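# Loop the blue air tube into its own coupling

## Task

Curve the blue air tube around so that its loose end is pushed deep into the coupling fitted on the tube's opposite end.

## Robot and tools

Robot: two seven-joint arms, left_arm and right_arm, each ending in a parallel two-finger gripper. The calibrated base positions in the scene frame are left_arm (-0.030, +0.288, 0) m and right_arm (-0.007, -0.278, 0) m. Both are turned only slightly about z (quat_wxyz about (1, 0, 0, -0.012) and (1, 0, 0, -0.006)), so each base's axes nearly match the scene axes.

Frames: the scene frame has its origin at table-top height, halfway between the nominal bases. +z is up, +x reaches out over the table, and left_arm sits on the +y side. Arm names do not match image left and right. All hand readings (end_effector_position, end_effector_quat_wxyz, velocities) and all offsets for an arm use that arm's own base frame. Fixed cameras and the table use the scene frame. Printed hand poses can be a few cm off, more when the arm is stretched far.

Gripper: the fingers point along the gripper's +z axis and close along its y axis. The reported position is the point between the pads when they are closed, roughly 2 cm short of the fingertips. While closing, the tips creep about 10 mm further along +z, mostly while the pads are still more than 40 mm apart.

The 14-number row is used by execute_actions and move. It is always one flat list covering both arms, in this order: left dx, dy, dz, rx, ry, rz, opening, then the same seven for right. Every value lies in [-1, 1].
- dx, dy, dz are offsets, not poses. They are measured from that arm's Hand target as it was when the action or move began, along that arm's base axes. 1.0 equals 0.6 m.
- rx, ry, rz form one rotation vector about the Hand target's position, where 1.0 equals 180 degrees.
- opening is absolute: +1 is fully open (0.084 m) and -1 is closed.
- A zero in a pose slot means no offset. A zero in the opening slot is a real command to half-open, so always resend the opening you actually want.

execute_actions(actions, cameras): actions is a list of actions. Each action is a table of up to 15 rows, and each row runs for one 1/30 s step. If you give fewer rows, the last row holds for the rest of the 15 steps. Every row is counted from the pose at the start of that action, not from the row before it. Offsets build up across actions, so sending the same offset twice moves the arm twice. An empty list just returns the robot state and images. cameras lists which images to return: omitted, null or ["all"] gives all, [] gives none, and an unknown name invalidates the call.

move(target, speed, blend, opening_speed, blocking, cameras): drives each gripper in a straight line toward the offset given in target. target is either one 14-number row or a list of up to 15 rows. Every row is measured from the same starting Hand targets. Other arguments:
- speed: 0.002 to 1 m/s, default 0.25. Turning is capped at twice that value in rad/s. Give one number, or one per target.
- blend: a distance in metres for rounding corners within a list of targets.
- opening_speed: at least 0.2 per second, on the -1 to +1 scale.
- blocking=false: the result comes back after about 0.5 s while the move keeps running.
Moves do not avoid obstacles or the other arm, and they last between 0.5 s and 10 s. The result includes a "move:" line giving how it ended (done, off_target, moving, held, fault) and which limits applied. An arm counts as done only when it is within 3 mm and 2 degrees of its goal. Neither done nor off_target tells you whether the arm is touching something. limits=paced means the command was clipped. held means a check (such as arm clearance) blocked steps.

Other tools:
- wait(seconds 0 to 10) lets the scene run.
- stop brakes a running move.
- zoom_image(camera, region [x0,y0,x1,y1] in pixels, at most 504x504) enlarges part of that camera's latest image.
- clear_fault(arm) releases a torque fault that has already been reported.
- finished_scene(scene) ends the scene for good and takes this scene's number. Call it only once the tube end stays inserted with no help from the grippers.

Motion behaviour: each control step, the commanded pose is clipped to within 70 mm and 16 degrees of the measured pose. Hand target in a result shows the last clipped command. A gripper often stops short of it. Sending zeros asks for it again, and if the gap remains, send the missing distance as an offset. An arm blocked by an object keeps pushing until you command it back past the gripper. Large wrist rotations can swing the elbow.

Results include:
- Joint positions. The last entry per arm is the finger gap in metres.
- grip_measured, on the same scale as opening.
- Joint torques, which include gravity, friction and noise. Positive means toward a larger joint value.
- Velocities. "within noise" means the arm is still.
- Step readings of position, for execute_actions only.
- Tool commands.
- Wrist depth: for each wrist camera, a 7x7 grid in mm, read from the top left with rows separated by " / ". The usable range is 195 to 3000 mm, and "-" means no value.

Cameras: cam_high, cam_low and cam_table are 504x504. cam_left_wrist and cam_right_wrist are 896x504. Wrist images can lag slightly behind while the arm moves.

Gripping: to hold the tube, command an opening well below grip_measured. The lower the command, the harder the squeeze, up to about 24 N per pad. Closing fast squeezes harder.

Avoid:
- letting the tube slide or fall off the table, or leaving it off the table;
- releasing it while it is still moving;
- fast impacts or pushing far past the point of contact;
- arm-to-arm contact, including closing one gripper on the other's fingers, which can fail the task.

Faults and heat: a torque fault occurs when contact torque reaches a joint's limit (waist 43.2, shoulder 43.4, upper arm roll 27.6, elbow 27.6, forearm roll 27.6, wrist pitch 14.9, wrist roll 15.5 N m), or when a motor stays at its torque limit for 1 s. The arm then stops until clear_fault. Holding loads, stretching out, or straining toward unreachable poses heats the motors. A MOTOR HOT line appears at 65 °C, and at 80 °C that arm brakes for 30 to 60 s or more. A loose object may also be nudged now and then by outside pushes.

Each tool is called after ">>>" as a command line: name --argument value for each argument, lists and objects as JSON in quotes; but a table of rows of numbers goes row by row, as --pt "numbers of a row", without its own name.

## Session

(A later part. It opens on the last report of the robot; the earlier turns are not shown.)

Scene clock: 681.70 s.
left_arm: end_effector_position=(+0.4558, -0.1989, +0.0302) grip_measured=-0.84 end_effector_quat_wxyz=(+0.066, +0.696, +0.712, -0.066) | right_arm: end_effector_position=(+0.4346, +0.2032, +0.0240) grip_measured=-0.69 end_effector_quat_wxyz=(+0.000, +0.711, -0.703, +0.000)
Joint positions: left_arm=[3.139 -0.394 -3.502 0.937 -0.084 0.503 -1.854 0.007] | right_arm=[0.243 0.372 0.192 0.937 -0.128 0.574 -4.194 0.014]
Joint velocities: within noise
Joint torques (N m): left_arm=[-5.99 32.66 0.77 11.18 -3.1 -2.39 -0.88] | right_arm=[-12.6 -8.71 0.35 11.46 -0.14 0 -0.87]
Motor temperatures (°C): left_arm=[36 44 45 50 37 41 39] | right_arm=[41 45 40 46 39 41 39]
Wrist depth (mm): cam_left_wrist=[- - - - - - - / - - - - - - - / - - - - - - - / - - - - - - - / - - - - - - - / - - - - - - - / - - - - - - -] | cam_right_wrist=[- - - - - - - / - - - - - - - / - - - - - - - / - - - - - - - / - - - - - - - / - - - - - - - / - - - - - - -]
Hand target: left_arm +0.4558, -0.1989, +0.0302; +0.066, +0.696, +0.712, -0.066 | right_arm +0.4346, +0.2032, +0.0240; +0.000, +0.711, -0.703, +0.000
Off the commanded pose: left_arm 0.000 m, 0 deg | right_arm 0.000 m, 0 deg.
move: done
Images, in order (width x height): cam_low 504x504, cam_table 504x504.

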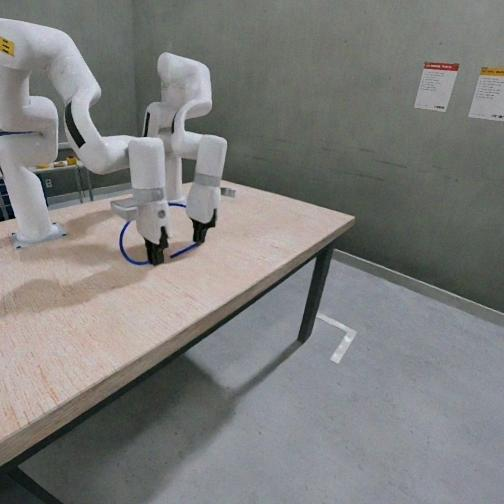

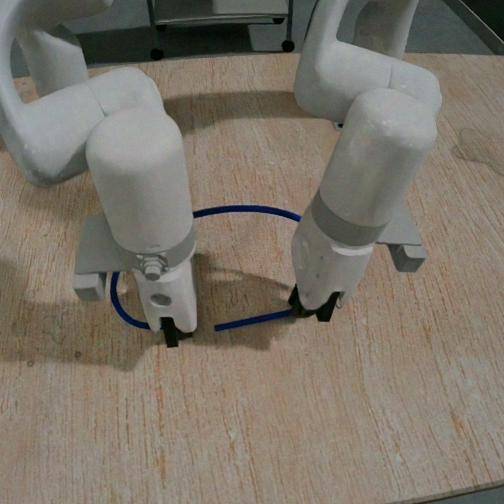

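>>> move --pt "-0.015 0.0129 0 0 0 0.1046 -1 -0.0092 -0.0331 0 0 0 -0.095 -1" --pt "-0.0315 0.0352 0 0 0 0.2091 -1 -0.0172 -0.076 0 0 0 -0.19 -1" --pt "-0.0495 0.064 0 0 0 0.3137 -1 -0.0235 -0.1253 0 0 0 -0.285 -1" --pt "-0.0694 0.0967 0 0 0 0.4182 -1 -0.0282 -0.1785 0 0 0 -0.38 -1" --pt "-0.0904 0.1297 0 0 0 0.4728 -1 -0.0315 -0.232 0 0 0 -0.475 -1" --speed 0.15 --blend 0.008 --cameras '["cam_table","cam_low"]'

Scene clock: 691.97 s.
left_arm: end_effector_position=(+0.4015, -0.1210, +0.0302) grip_measured=-0.84 end_effector_quat_wxyz=(+0.094, +0.031, +0.995, -0.004) | right_arm: end_effector_position=(+0.4157, +0.0639, +0.0240) grip_measured=-0.69 end_effector_quat_wxyz=(+0.000, -0.045, +0.999, +0.000)
Joint positions: left_arm=[2.691 -0.148 -2.99 0.546 0.094 0.218 -3.473 0.007] | right_arm=[0.266 0.222 -0.109 0.71 0.051 0.489 -3.116 0.014]
Joint velocities: within noise
Joint torques (N m): left_arm=[-5.98 26.98 2.9 10.82 3.79 -2.75 -0.95] | right_arm=[7.31 -21.5 -3.61 6.74 -2.02 -1.96 0.62]
Motor temperatures (°C): left_arm=[36 44 44 47 37 41 39] | right_arm=[41 45 40 45 39 41 39]
Wrist depth (mm): cam_left_wrist=[- - - - - - - / - - - - - - - / - - - - - - - / - - - - - - - / - - - - - - - / - - - - - - - / - - - - - - -] | cam_right_wrist=[- - - - - - - / - - - - - - - / - - - - - - - / - - - - - - - / - - - - - - - / - - - - - - - / - - - - - - -]
Hand target: left_arm +0.4015, -0.1210, +0.0302; +0.094, +0.031, +0.995, -0.004 | right_arm +0.4157, +0.0640, +0.0240; +0.000, -0.045, +0.999, +0.000
Off the commanded pose: left_arm 0.000 m, 0 deg | right_arm 0.000 m, 0 deg.
move: done
Images, in order (width x height): cam_low 504x504, cam_table 504x504.

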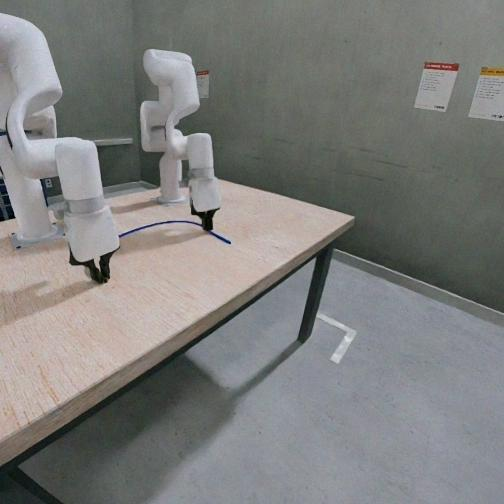

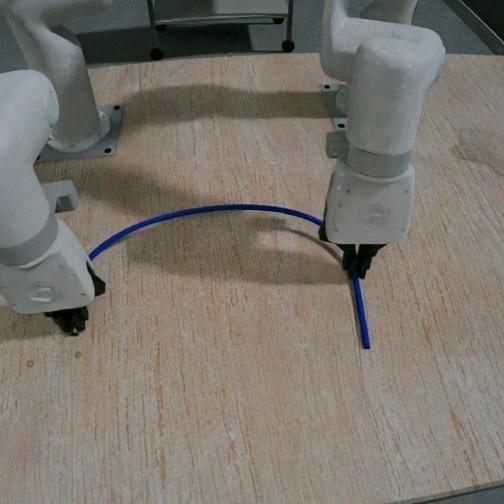

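>>> move --pt "-0.0225 0.0305 0 0 0 0.1546 -1 -0.0022 -0.0506 0 0 0 -0.095 -1" --pt "-0.0455 0.0548 0 0 0 0.2591 -1 -0.0037 -0.0956 0 0 0 -0.19 -1" --pt "-0.0681 0.0703 0 0 0 0.3637 -1 -0.0052 -0.1321 0 0 0 -0.285 -1" --pt "-0.0901 0.0763 0 0 0 0.4682 -1 -0.0073 -0.1583 0 0 0 -0.38 -1" --pt "-0.1103 0.0705 0 0 0 0.5728 -1 -0.011 -0.1728 0 0 0 -0.475 -1" --speed 0.15 --blend 0.008

>>> zoom_image --camera "cam_table" --region '[0, 150, 504, 400]'

Scene clock: 703.00 s.
left_arm: end_effector_position=(+0.3354, -0.0787, +0.0302) grip_measured=-0.84 end_effector_quat_wxyz=(-0.061, +0.760, -0.643, -0.071) | right_arm: end_effector_position=(+0.4091, -0.0397, +0.0240) grip_measured=-0.69 end_effector_quat_wxyz=(+0.000, +0.645, +0.764, +0.000)
Joint positions: left_arm=[2.434 -0.055 -2.736 0.518 0.274 0.569 -5.419 0.007] | right_arm=[0.315 0.215 -0.393 0.677 0.176 0.485 -1.964 0.014]
Joint velocities: within noise
Joint torques (N m): left_arm=[-6.51 24.32 -2.29 20.1 -2.49 0.17 -1.17] | right_arm=[9.04 -8.89 -4.05 7.48 -2.03 -1.07 0.78]
Motor temperatures (°C): left_arm=[36 44 44 46 37 41 39] | right_arm=[41 45 40 44 39 41 39]
Wrist depth (mm): cam_left_wrist=[- - - - - - - / - - - - - - - / - - - - - - - / - - - - - - - / - - - - - - - / - - - - - - - / - - - - - - -] | cam_right_wrist=[- - - - - - - / - - - - - - - / - - - - - - - / - - - - - - - / - - - - - - - / - - - - - - - / - - - - - - -]
Hand target: left_arm +0.3354, -0.0787, +0.0302; -0.061, +0.760, -0.643, -0.071 | right_arm +0.4091, -0.0397, +0.0240; +0.000, +0.645, +0.764, +0.000
Off the commanded pose: left_arm 0.000 m, 0 deg | right_arm 0.000 m, 0 deg.
move: done
camera_calibration:
cam_left_wrist: T_world_to_cam=[[-0.983473, -0.179992, 0.0196003, 0.341757], [-0.172689, 0.96504, 0.197171, 0.195426], [-0.0544044, 0.190528, -0.980173, 0.191865], [0, 0, 0, 1]] pos_world=[0.380295, -0.163636, 0.14283]
cam_right_wrist: T_world_to_cam=[[0.987877, 0.155017, 0.00832711, -0.364604], [0.154934, -0.987876, 0.00980672, -0.0402219], [0.00974637, -0.00839768, -0.999917, 0.152266], [0, 0, 0, 1]] pos_world=[0.364931, 0.0180642, 0.155684]

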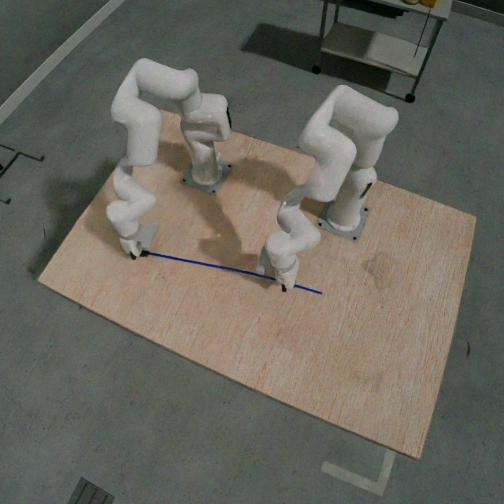

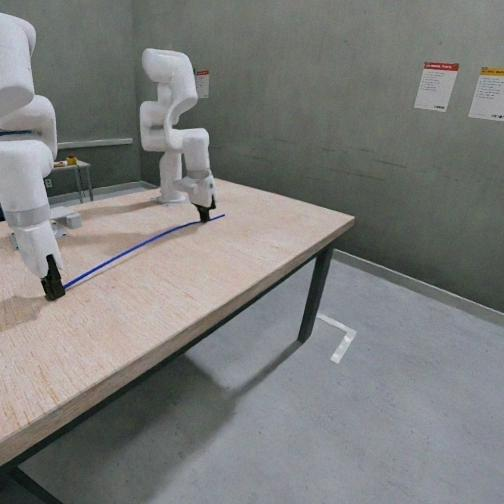

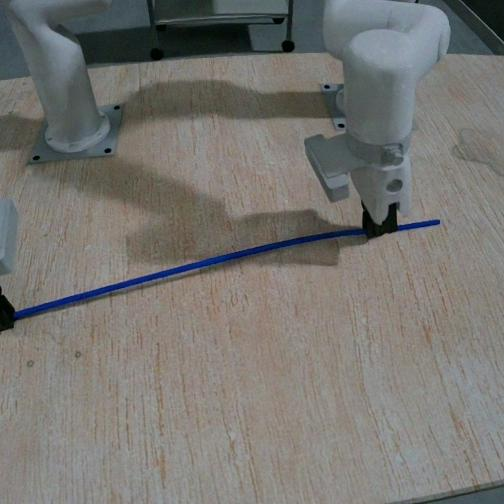

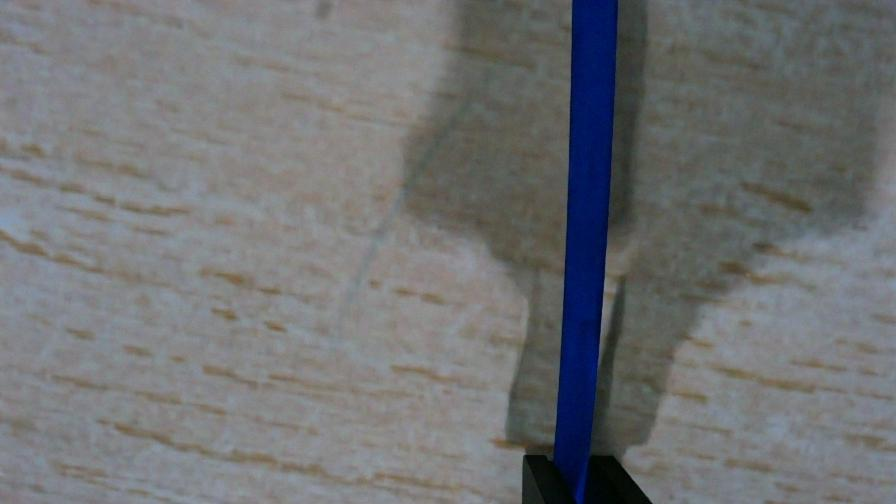

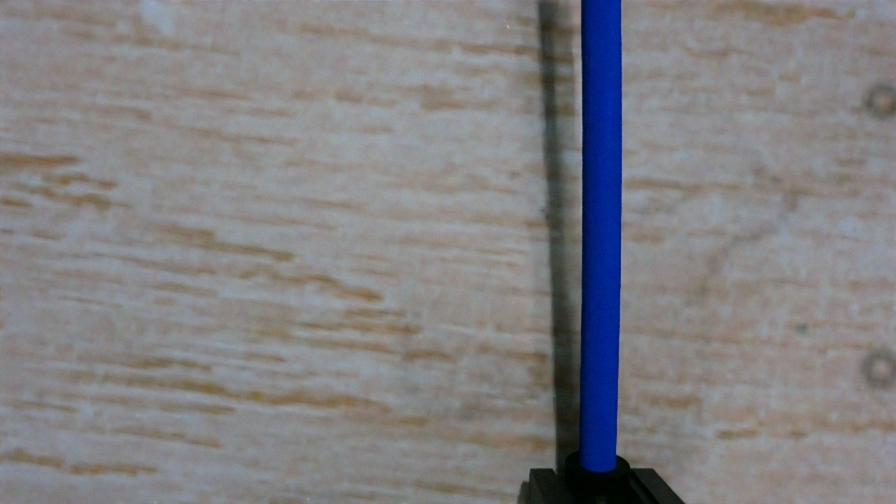

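Scaled by 1.000.

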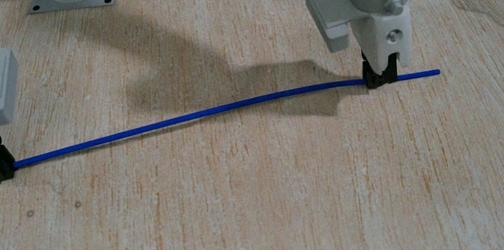

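>>> move --target '[0,0,-0.0092,0,0,0,-1,0,0,0,0,0,0,-1]' --speed 0.05 --cameras '[]'

>>> move --target '[0,0,0,0,0,0,-0.3,0,0,0,0,0,0,-1]' --speed 0.05 --opening_speed 0.4 --cameras '["cam_table","cam_left_wrist"]'

Scene clock: 711.03 s.
left_arm: end_effector_position=(+0.3354, -0.0788, +0.0247) grip_measured=-0.84 end_effector_quat_wxyz=(-0.061, +0.760, -0.643, -0.071) | right_arm: end_effector_position=(+0.4091, -0.0397, +0.0240) grip_measured=-0.69 end_effector_quat_wxyz=(+0.000, +0.645, +0.764, +0.000)
Joint positions: left_arm=[2.435 -0.074 -2.736 0.517 0.268 0.549 -5.416 0.007] | right_arm=[0.315 0.215 -0.393 0.677 0.176 0.485 -1.964 0.014]
Joint velocities: within noise
Joint torques (N m): left_arm=[8.25 13.04 -1.52 9.08 -3.48 -2.51 1.43] | right_arm=[8.85 -9.07 -3.62 8.03 -1.94 -2.26 0.8]
Motor temperatures (°C): left_arm=[36 44 44 47 37 41 39] | right_arm=[41 45 40 44 39 42 39]
Wrist depth (mm): cam_left_wrist=[- - - - - - - / - - - - - - - / - - - - - - - / - - - - - - - / - - - - - - - / - - - - - - - / - - - - - - -] | cam_right_wrist=[- - - - - - - / - - - - - - - / - - - - - - - / - - - - - - - / - - - - - - - / - - - - - - - / - - - - - - -]
Hand target: left_arm +0.3354, -0.0787, +0.0247; -0.061, +0.760, -0.643, -0.071 | right_arm +0.4091, -0.0397, +0.0240; +0.000, +0.645, +0.764, +0.000
Off the commanded pose: left_arm 0.000 m, 0 deg | right_arm 0.000 m, 0 deg.
move: done
No camera images: "cameras" was empty.

Scene clock: 713.07 s.
left_arm: end_effector_position=(+0.3354, -0.0787, +0.0247) grip_measured=-0.32 end_effector_quat_wxyz=(-0.061, +0.760, -0.643, -0.071) | right_arm: end_effector_position=(+0.4091, -0.0397, +0.0240) grip_measured=-0.69 end_effector_quat_wxyz=(+0.000, +0.645, +0.764, +0.000)
Joint positions: left_arm=[2.435 -0.074 -2.736 0.517 0.268 0.548 -5.416 0.03] | right_arm=[0.315 0.215 -0.393 0.677 0.176 0.485 -1.964 0.014]
Joint velocities: within noise
Joint torques (N m): left_arm=[4.64 24.43 -1.9 19.84 -2.64 -1.91 1.34] | right_arm=[8.34 -9.45 -3.39 8.38 -1.55 -1.96 0.83]
Motor temperatures (°C): left_arm=[36 43 44 47 37 41 39] | right_arm=[41 45 40 44 39 42 39]
Wrist depth (mm): cam_left_wrist=[- - - - - - - / - - - - - - - / - - - - - - - / - - - - - - - / - - - - - - - / - - - - - - - / - - - - - - -] | cam_right_wrist=[- - - - - - - / - - - - - - - / - - - - - - - / - - - - - - - / - - - - - - - / - - - - - - - / - - - - - - -]
Hand target: left_arm +0.3354, -0.0787, +0.0247; -0.061, +0.760, -0.643, -0.071 | right_arm +0.4091, -0.0397, +0.0240; +0.000, +0.645, +0.764, +0.000
Off the commanded pose: left_arm 0.000 m, 0 deg | right_arm 0.000 m, 0 deg.
move: done
camera_calibration:
cam_left_wrist: T_world_to_cam=[[-0.983476, -0.179988, 0.0194827, 0.341883], [-0.172703, 0.965021, 0.197249, 0.196502], [-0.0543037, 0.190625, -0.98016, 0.18645], [0, 0, 0, 1]] pos_world=[0.380295, -0.163636, 0.13733]
Images, in order (width x height): cam_table 504x504, cam_left_wrist 896x504.

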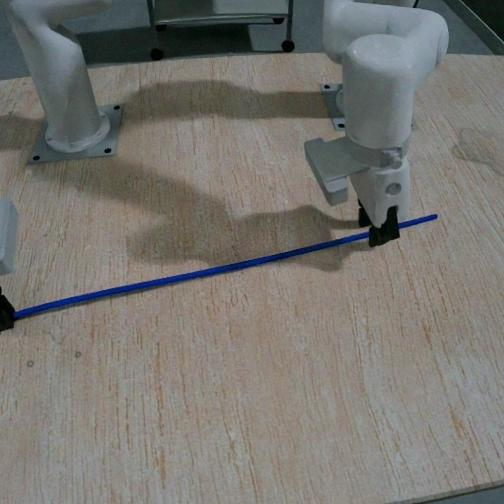

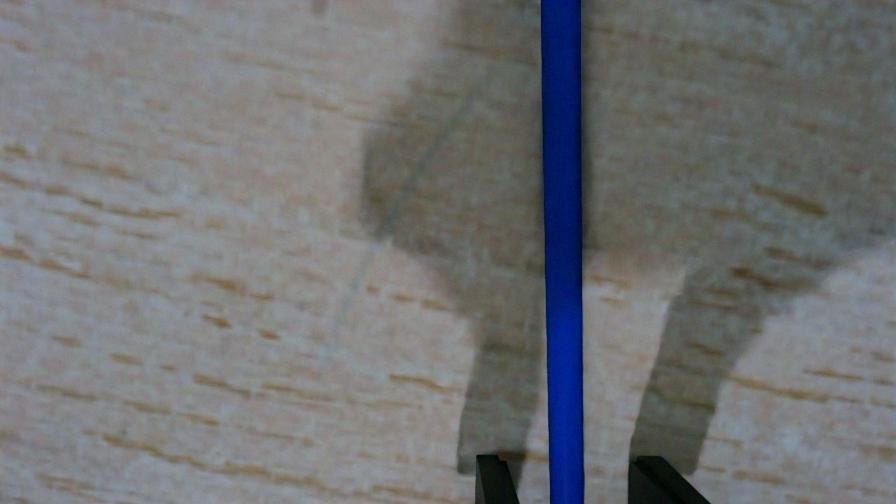

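>>> move --target '[0,0,0.06,0,0,0,0.2,0,0,0.067,0.0273,0.0054,0,-1]' --speed 0.06

>>> zoom_image --camera "cam_low" --region '[20, 170, 260, 310]'

Scene clock: 718.57 s.
left_arm: end_effector_position=(+0.3354, -0.0787, +0.0606) grip_measured=+0.19 end_effector_quat_wxyz=(-0.061, +0.760, -0.643, -0.071) | right_arm: end_effector_position=(+0.4091, -0.0397, +0.0642) grip_measured=-0.69 end_effector_quat_wxyz=(-0.034, +0.645, +0.763, +0.027)
Joint positions: left_arm=[2.432 0.048 -2.736 0.532 0.298 0.682 -5.427 0.052] | right_arm=[0.281 0.111 -0.405 0.717 0.21 0.652 -2.03 0.014]
Joint velocities: within noise
Joint torques (N m): left_arm=[-7.01 22.79 -2.71 21.96 3.44 0.12 -1.03] | right_arm=[-9.87 -20.03 -3.22 14.76 2.44 -0.63 -0.71]
Motor temperatures (°C): left_arm=[36 43 44 48 37 41 39] | right_arm=[41 45 40 44 39 42 39]
Wrist depth (mm): cam_left_wrist=[- - - - - - - / - - - - - - - / - - - - - - - / - - - - - - - / - - - - - - - / - - - - - - - / - - - - - - -] | cam_right_wrist=[206 206 206 206 205 205 205 / 204 204 204 204 203 203 203 / 203 202 202 202 202 201 201 / 201 200 200 200 200 199 199 / 199 199 199 198 198 198 198 / 197 197 197 196 196 196 196 / 196 195 195 195 - - -]
Hand target: left_arm +0.3354, -0.0787, +0.0607; -0.061, +0.760, -0.643, -0.071 | right_arm +0.4091, -0.0397, +0.0642; -0.034, +0.645, +0.763, +0.027
Off the commanded pose: left_arm 0.000 m, 0 deg | right_arm 0.000 m, 0 deg.
move: done
camera_calibration:
cam_left_wrist: T_world_to_cam=[[-0.98347, -0.180007, 0.0195791, 0.341161], [-0.172703, 0.965018, 0.197266, 0.189417], [-0.0544035, 0.190624, -0.980154, 0.221674], [0, 0, 0, 1]] pos_world=[0.380295, -0.163636, 0.17323]
cam_right_wrist: T_world_to_cam=[[0.987987, 0.154462, 0.00487158, -0.364734], [0.154373, -0.984977, -0.0773864, -0.0346714], [-0.00715489, 0.0772088, -0.996989, 0.202575], [0, 0, 0, 1]] pos_world=[0.367154, 0.00654657, 0.201059]

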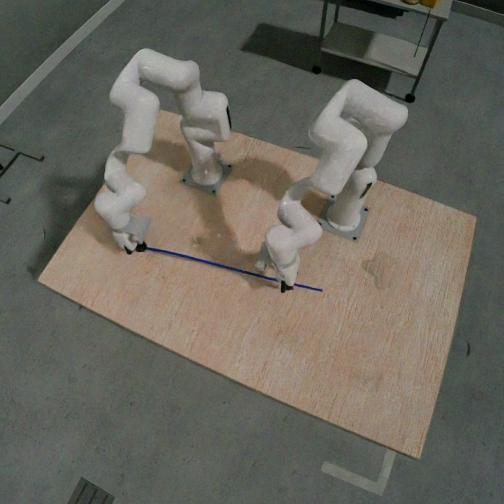

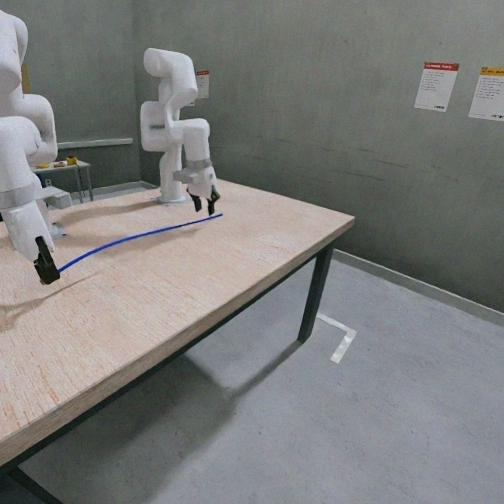

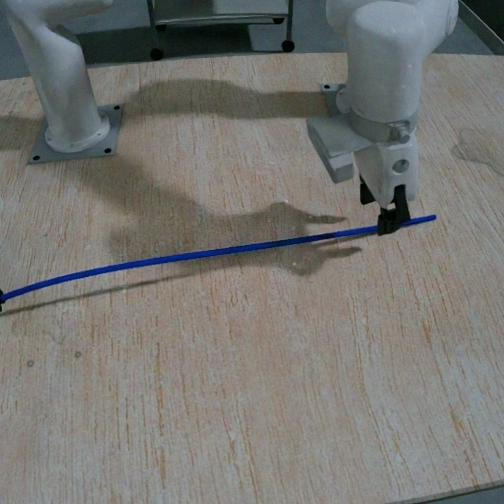

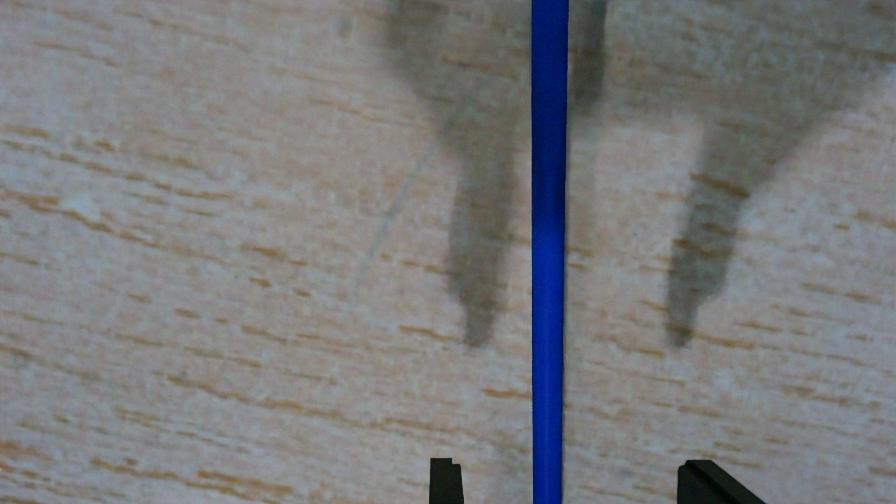

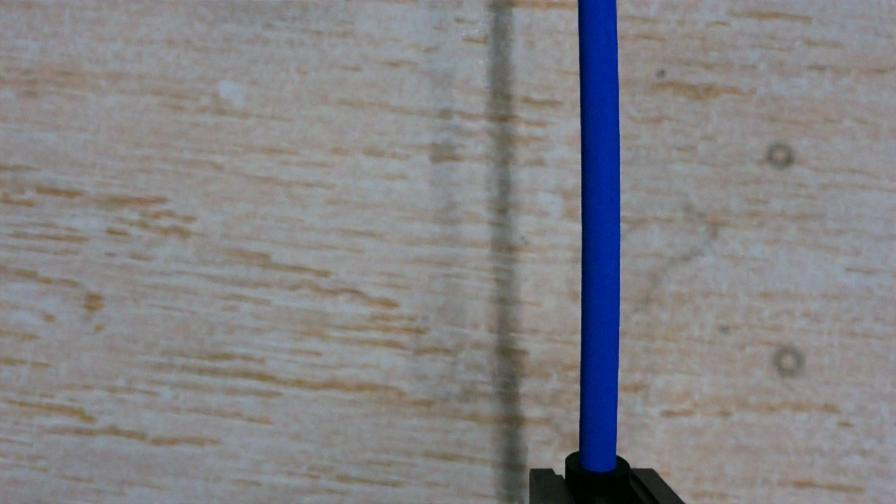

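Scaled by 2.100 from the camera's 504x504 image, which has a finer 720x720 frame.

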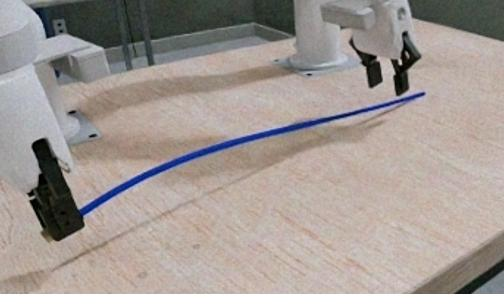

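>>> move --target '[0,0,-0.045,0,0,0,0.2,0,0,0.05,0.0136,0.0027,0,-1]' --speed 0.06

>>> zoom_image --camera "cam_low" --region '[20, 170, 260, 310]'

>>> zoom_image --camera "cam_low" --region '[180, 180, 240, 230]'

Scene clock: 725.77 s.
left_arm: end_effector_position=(+0.3353, -0.0787, +0.0336) grip_measured=+0.19 end_effector_quat_wxyz=(-0.061, +0.760, -0.643, -0.071) | right_arm: end_effector_position=(+0.4091, -0.0397, +0.0942) grip_measured=-0.69 end_effector_quat_wxyz=(-0.051, +0.644, +0.762, +0.041)
Joint positions: left_arm=[2.433 -0.042 -2.734 0.519 0.278 0.582 -5.42 0.052] | right_arm=[0.269 0.045 -0.417 0.751 0.205 0.765 -2.039 0.014]
Joint velocities: within noise
Joint torques (N m): left_arm=[7.25 14.39 -1.2 19.23 -3.5 -2.55 1.53] | right_arm=[-9.89 -19.28 -2.85 15.3 -1.83 -0.32 -0.66]
Motor temperatures (°C): left_arm=[36 43 44 49 37 41 39] | right_arm=[41 45 40 47 39 42 39]
Wrist depth (mm): cam_left_wrist=[- - - - - - - / - - - - - - - / - - - - - - - / - - - - - - - / - - - - - - - / - - - - - - - / - - - - - - -] | cam_right_wrist=[245 245 244 244 243 243 243 / 241 241 240 240 239 239 239 / 238 238 237 237 236 236 236 / 234 234 234 233 233 233 232 / 231 231 231 231 230 229 229 / 228 228 227 227 227 226 226 / 225 225 225 225 225 224 223]
Hand target: left_arm +0.3354, -0.0787, +0.0337; -0.061, +0.760, -0.643, -0.071 | right_arm +0.4091, -0.0397, +0.0942; -0.051, +0.644, +0.762, +0.041
Off the commanded pose: left_arm 0.000 m, 0 deg | right_arm 0.000 m, 0 deg.
move: done
camera_calibration:
cam_left_wrist: T_world_to_cam=[[-0.983448, -0.180122, 0.0196557, 0.341553], [-0.1728, 0.964997, 0.197284, 0.194757], [-0.0545029, 0.190622, -0.980149, 0.195242], [0, 0, 0, 1]] pos_world=[0.380195, -0.163636, 0.14623]
cam_right_wrist: T_world_to_cam=[[0.988025, 0.15426, 0.00312001, -0.364773], [0.153505, -0.980751, -0.120684, -0.0278134], [-0.0155567, 0.119717, -0.992686, 0.237197], [0, 0, 0, 1]] pos_world=[0.368364, 0.00059526, 0.233243]

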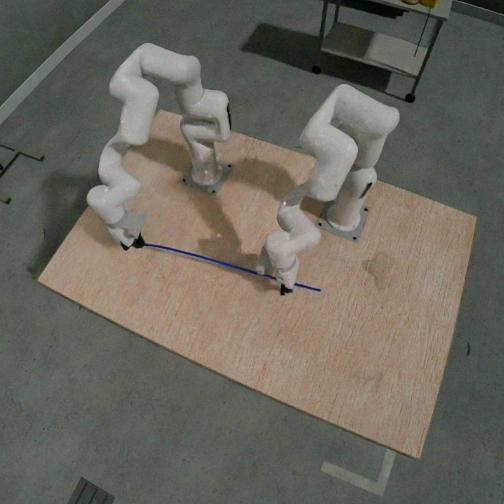

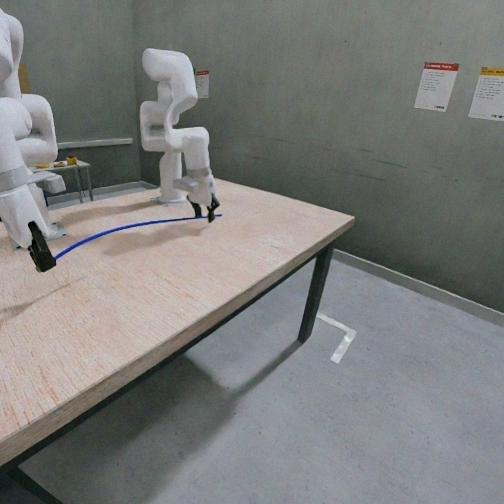

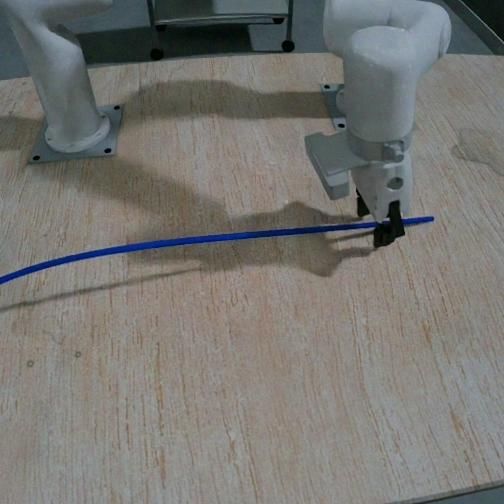

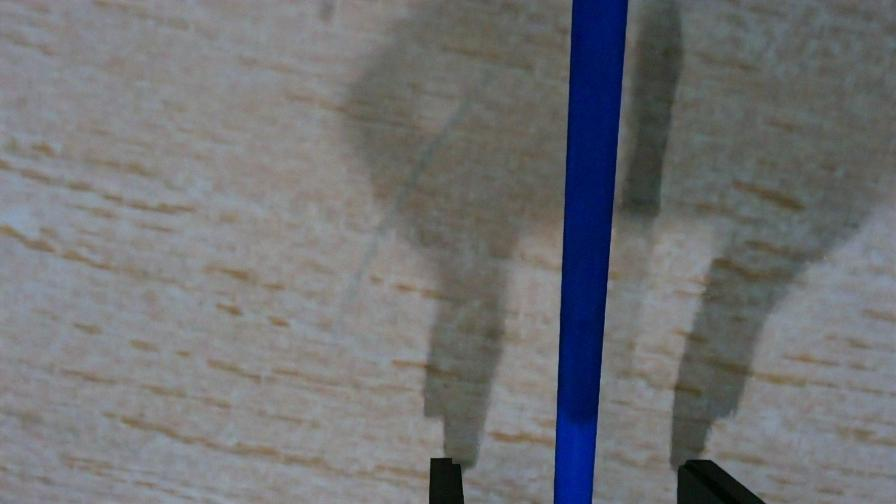

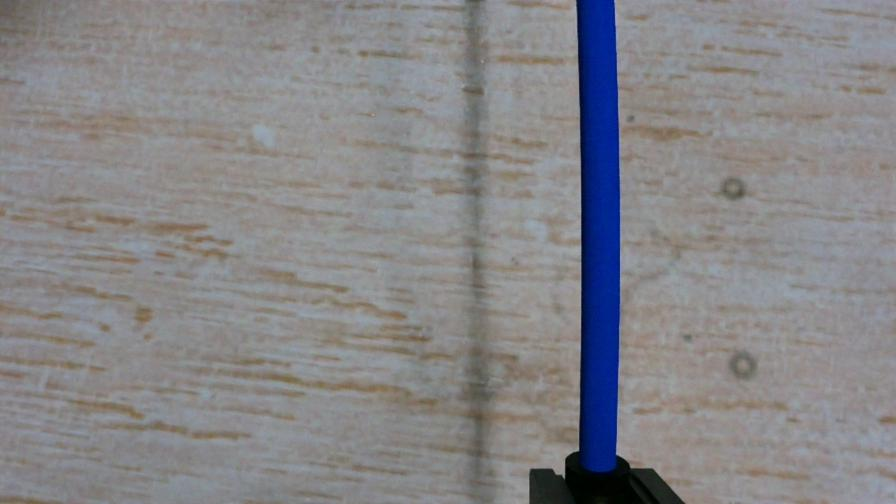

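Scaled by 2.100 from the camera's 504x504 image, which has a finer 720x720 frame.

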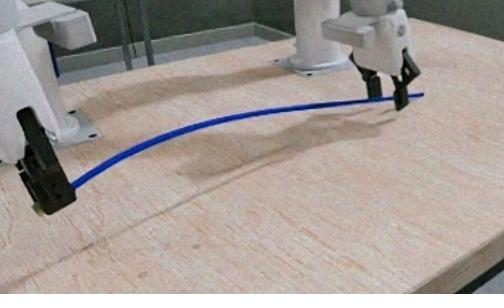

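Scaled by 8.400 from the camera's 504x504 image, which has a finer 720x720 frame.

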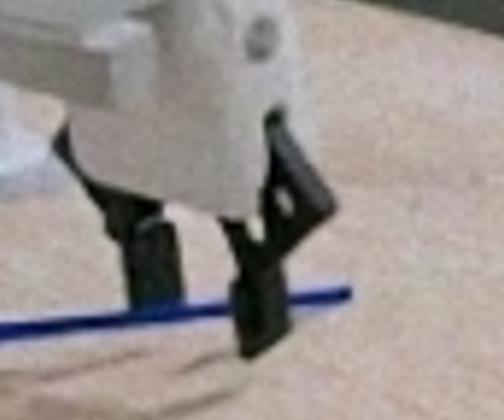

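>>> move --target '[0,0,-0.008,-0.0582,-0.0123,0,0.2,0,0,0,0,0,0,-1]' --speed 0.06 --cameras '["cam_low","cam_left_wrist"]'

>>> zoom_image --camera "cam_low" --region '[180, 180, 240, 230]'

Scene clock: 738.43 s.
left_arm: end_effector_position=(+0.3354, -0.0787, +0.0289) grip_measured=+0.19 end_effector_quat_wxyz=(-0.004, +0.764, -0.645, +0.003) | right_arm: end_effector_position=(+0.4091, -0.0397, +0.0942) grip_measured=-0.69 end_effector_quat_wxyz=(-0.051, +0.644, +0.762, +0.041)
Joint positions: left_arm=[2.478 -0.007 -2.711 0.432 0.004 0.417 -5.116 0.052] | right_arm=[0.269 0.045 -0.417 0.751 0.205 0.765 -2.039 0.014]
Joint velocities: within noise
Joint torques (N m): left_arm=[7.53 20.78 2.36 11.77 -3.56 -2.82 1.44] | right_arm=[-9.37 -19.17 -2.53 14.53 -1.67 -0.66 0.05]
Motor temperatures (°C): left_arm=[36 43 44 49 37 42 39] | right_arm=[41 46 40 49 39 41 39]
Wrist depth (mm): cam_left_wrist=[- - - - - - - / - - - - - - - / - - - - - - - / - - - - - - - / - - - - - - - / - - - - - - - / - - - - - - -] | cam_right_wrist=[245 245 244 244 244 243 243 / 241 241 240 240 240 239 239 / 238 238 237 237 237 236 236 / 235 234 234 234 233 233 232 / 232 231 231 231 230 229 229 / 228 228 228 227 227 226 226 / 226 225 225 225 225 223 224]
Hand target: left_arm +0.3354, -0.0787, +0.0289; -0.004, +0.764, -0.645, +0.003 | right_arm +0.4091, -0.0397, +0.0942; -0.051, +0.644, +0.762, +0.041
Off the commanded pose: left_arm 0.000 m, 0 deg | right_arm 0.000 m, 0 deg.
move: done
camera_calibration:
cam_left_wrist: T_world_to_cam=[[-0.98413, -0.176893, 0.0140393, 0.342443], [-0.176735, 0.984188, 0.0117854, 0.203945], [-0.0159021, 0.00911716, -0.999832, 0.163901], [0, 0, 0, 1]] pos_world=[0.375659, -0.141639, 0.156663]
Images, in order (width x height): cam_low 504x504, cam_left_wrist 896x504.

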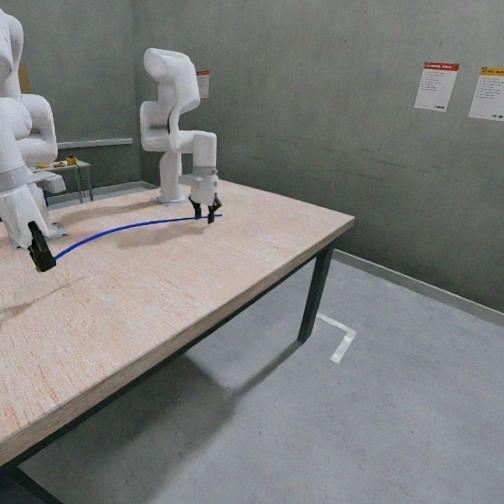

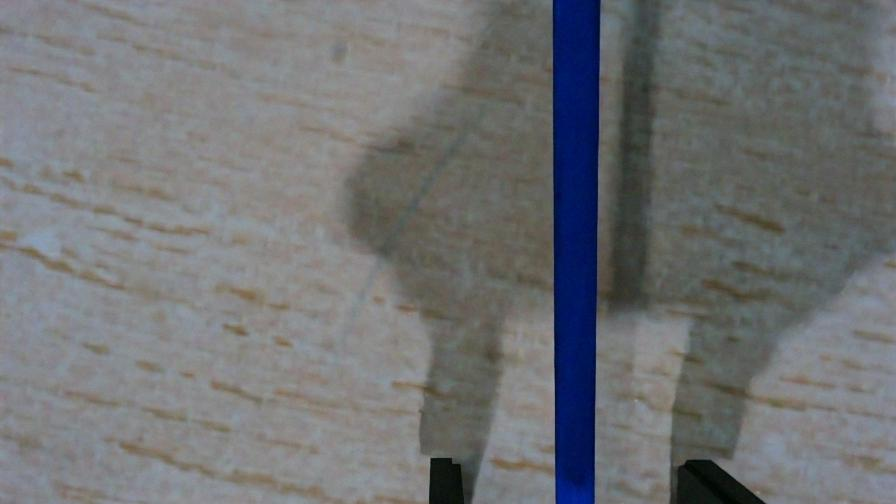

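Scaled by 8.400 from the camera's 504x504 image, which has a finer 720x720 frame.

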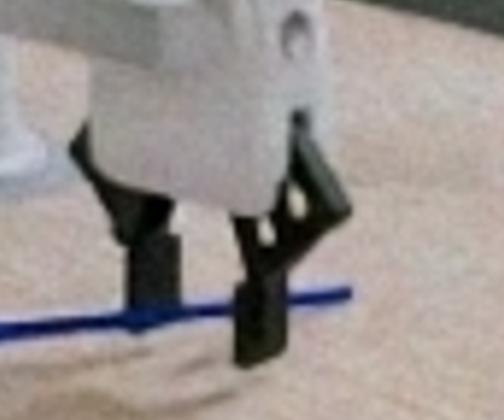

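>>> move --target '[0,0,0,0,0,0,-1,0,0,0,0,0,0,-1]' --speed 0.05 --opening_speed 0.6 --cameras '["cam_low","cam_left_wrist","cam_table"]'

>>> zoom_image --camera "cam_low" --region '[180, 180, 240, 230]'

Scene clock: 744.90 s.
left_arm: end_effector_position=(+0.3354, -0.0787, +0.0289) grip_measured=-0.83 end_effector_quat_wxyz=(-0.004, +0.764, -0.645, +0.003) | right_arm: end_effector_position=(+0.4091, -0.0397, +0.0942) grip_measured=-0.69 end_effector_quat_wxyz=(-0.051, +0.644, +0.762, +0.041)
Joint positions: left_arm=[2.478 -0.007 -2.711 0.432 0.004 0.417 -5.116 0.008] | right_arm=[0.269 0.045 -0.417 0.751 0.205 0.765 -2.039 0.014]
Joint velocities: within noise
Joint torques (N m): left_arm=[7.47 13.24 2.17 17.14 -3.33 -2.23 1.37] | right_arm=[-8.81 -18.69 -2.34 14.31 -1.47 -0.92 0.57]
Motor temperatures (°C): left_arm=[36 43 44 48 37 42 39] | right_arm=[41 46 40 50 39 41 39]
Wrist depth (mm): cam_left_wrist=[- - - - - - - / - - - - - - - / - - - - - - - / - - - - - - - / - - - - - - - / - - - - - - - / - - - - - - -] | cam_right_wrist=[245 244 244 244 243 243 243 / 241 241 241 240 240 239 239 / 238 238 237 237 237 236 236 / 235 234 234 234 233 233 232 / 232 232 231 230 230 229 229 / 228 228 227 227 227 227 226 / 225 225 225 224 225 224 223]
Hand target: left_arm +0.3354, -0.0787, +0.0289; -0.004, +0.764, -0.645, +0.003 | right_arm +0.4091, -0.0397, +0.0942; -0.051, +0.644, +0.762, +0.041
Off the commanded pose: left_arm 0.000 m, 0 deg | right_arm 0.000 m, 0 deg.
move: done
camera_calibration:
cam_left_wrist: T_world_to_cam=[[-0.984129, -0.176893, 0.0141377, 0.342427], [-0.176734, 0.984188, 0.0118031, 0.203942], [-0.0160021, 0.00911714, -0.99983, 0.163939], [0, 0, 0, 1]] pos_world=[0.375659, -0.141639, 0.156663]
Images, in order (width x height): cam_low 504x504, cam_table 504x504, cam_left_wrist 896x504.

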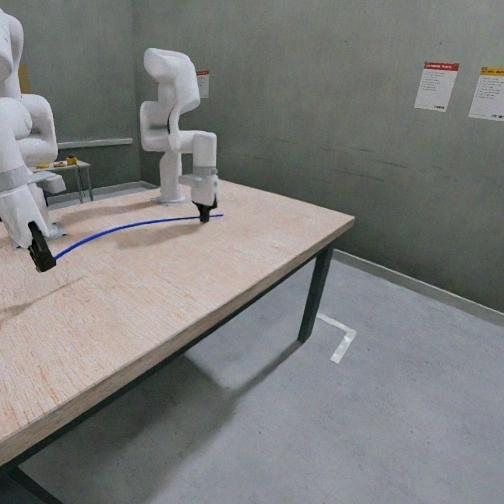

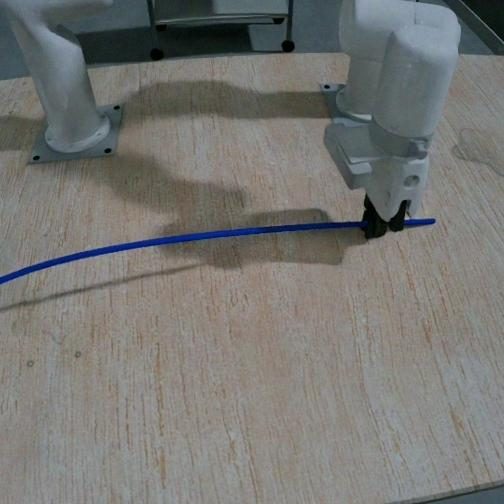

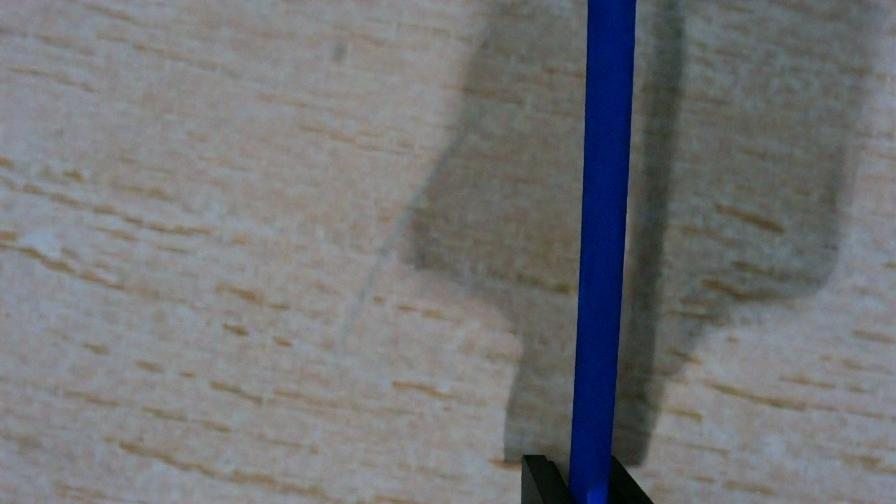

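Scaled by 8.400 from the camera's 504x504 image, which has a finer 720x720 frame.

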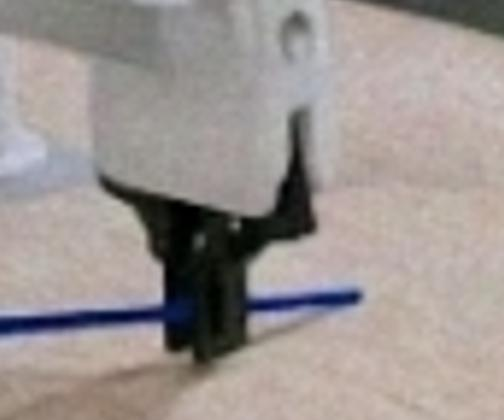

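>>> move --target '[0,0.005,0.036,0.0653,0.0138,0,-1,0,0,-0.057,-0.0409,-0.0081,0,-1]' --speed 0.06

>>> zoom_image --camera "cam_low" --region '[20, 170, 260, 310]'

>>> zoom_image --camera "cam_low" --region '[180, 180, 240, 230]'

>>> zoom_image --camera "cam_low" --region '[30, 250, 90, 300]'

Scene clock: 753.10 s.
left_arm: end_effector_position=(+0.3354, -0.0757, +0.0504) grip_measured=-0.83 end_effector_quat_wxyz=(-0.068, +0.759, -0.642, -0.080) | right_arm: end_effector_position=(+0.4091, -0.0397, +0.0600) grip_measured=-0.69 end_effector_quat_wxyz=(+0.000, +0.645, +0.764, +0.000)
Joint positions: left_arm=[2.444 0.008 -2.749 0.534 0.313 0.662 -5.443 0.008] | right_arm=[0.312 0.106 -0.403 0.685 0.074 0.589 -1.89 0.014]
Joint velocities: within noise
Joint torques (N m): left_arm=[-7.13 14.51 -2.89 22.07 3.21 -0.09 -1.05] | right_arm=[10.27 -8.23 -0.45 8.2 -1.79 -2.19 0.67]
Motor temperatures (°C): left_arm=[36 43 44 48 37 42 39] | right_arm=[41 46 40 49 39 41 39]
Wrist depth (mm): cam_left_wrist=[- - - - - - - / - - - - - - - / - - - - - - - / - - - - - - - / - - - - - - - / - - - - - - - / - - - - - - -] | cam_right_wrist=[- - - - - - - / - - - - - - - / - - - - - - - / - - - - - - - / - - - - - - - / - - - - - - - / - - - - - - -]
Hand target: left_arm +0.3354, -0.0757, +0.0505; -0.068, +0.759, -0.642, -0.080 | right_arm +0.4091, -0.0397, +0.0600; +0.000, +0.645, +0.764, +0.000
Off the commanded pose: left_arm 0.000 m, 0 deg | right_arm 0.000 m, 0 deg.
move: done
camera_calibration:
cam_left_wrist: T_world_to_cam=[[-0.983381, -0.180427, 0.0202113, 0.341777], [-0.1717, 0.960396, 0.219452, 0.186688], [-0.059006, 0.212335, -0.975414, 0.214123], [0, 0, 0, 1]] pos_world=[0.380786, -0.163094, 0.160982]
cam_right_wrist: T_world_to_cam=[[0.987859, 0.15513, 0.00832624, -0.364899], [0.155048, -0.987858, 0.00980673, -0.0406168], [0.00974647, -0.0083967, -0.999917, 0.188263], [0, 0, 0, 1]] pos_world=[0.364931, 0.0180641, 0.191684]

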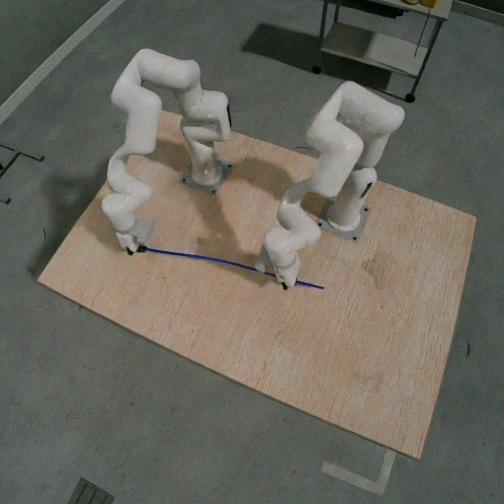

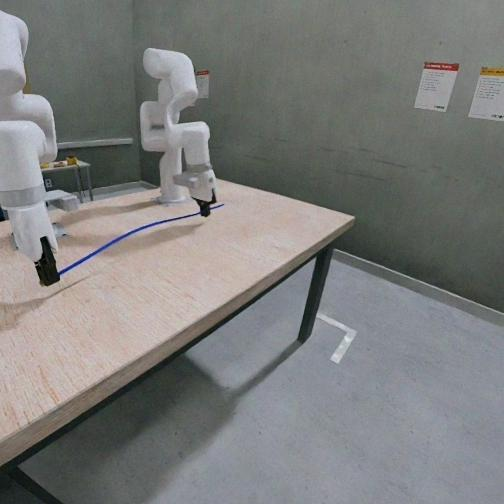

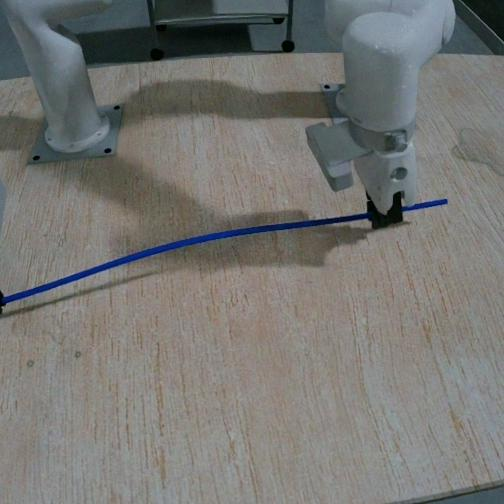

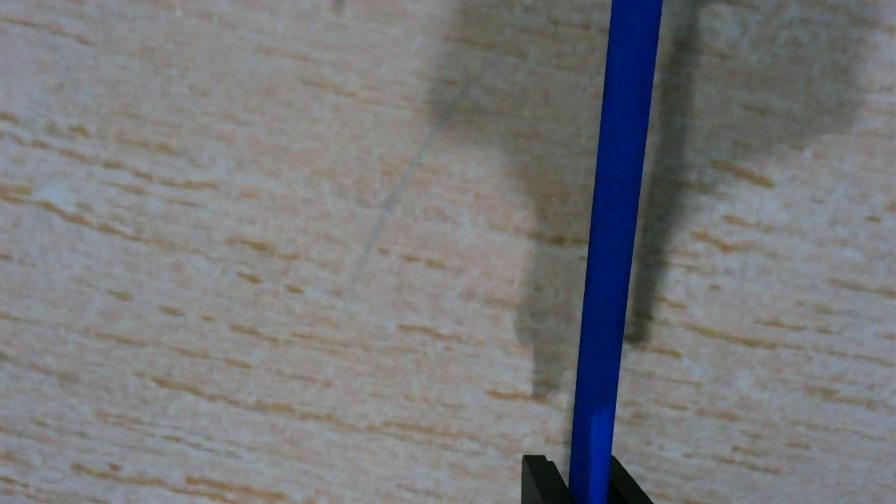

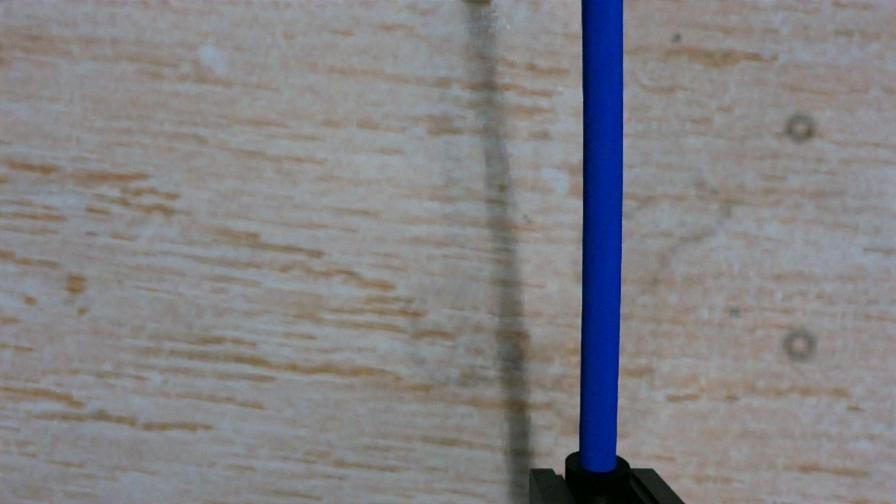

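Scaled by 2.100 from the camera's 504x504 image, which has a finer 720x720 frame.

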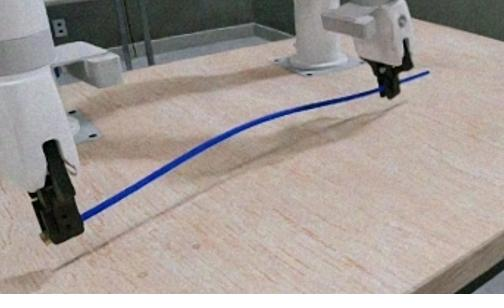

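Scaled by 8.400 from the camera's 504x504 image, which has a finer 720x720 frame.

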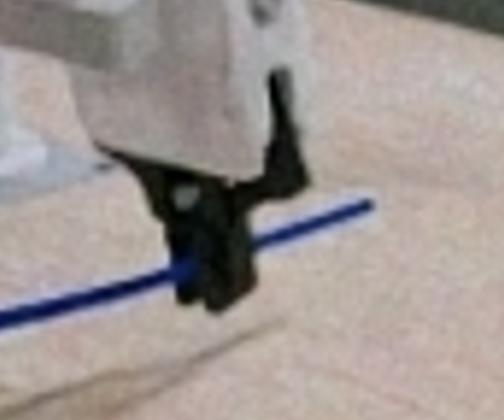

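Scaled by 8.400 from the camera's 504x504 image, which has a finer 720x720 frame.

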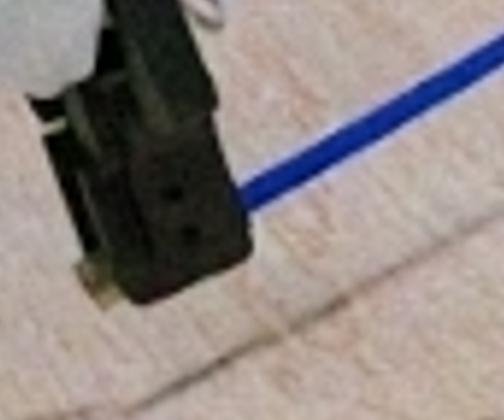

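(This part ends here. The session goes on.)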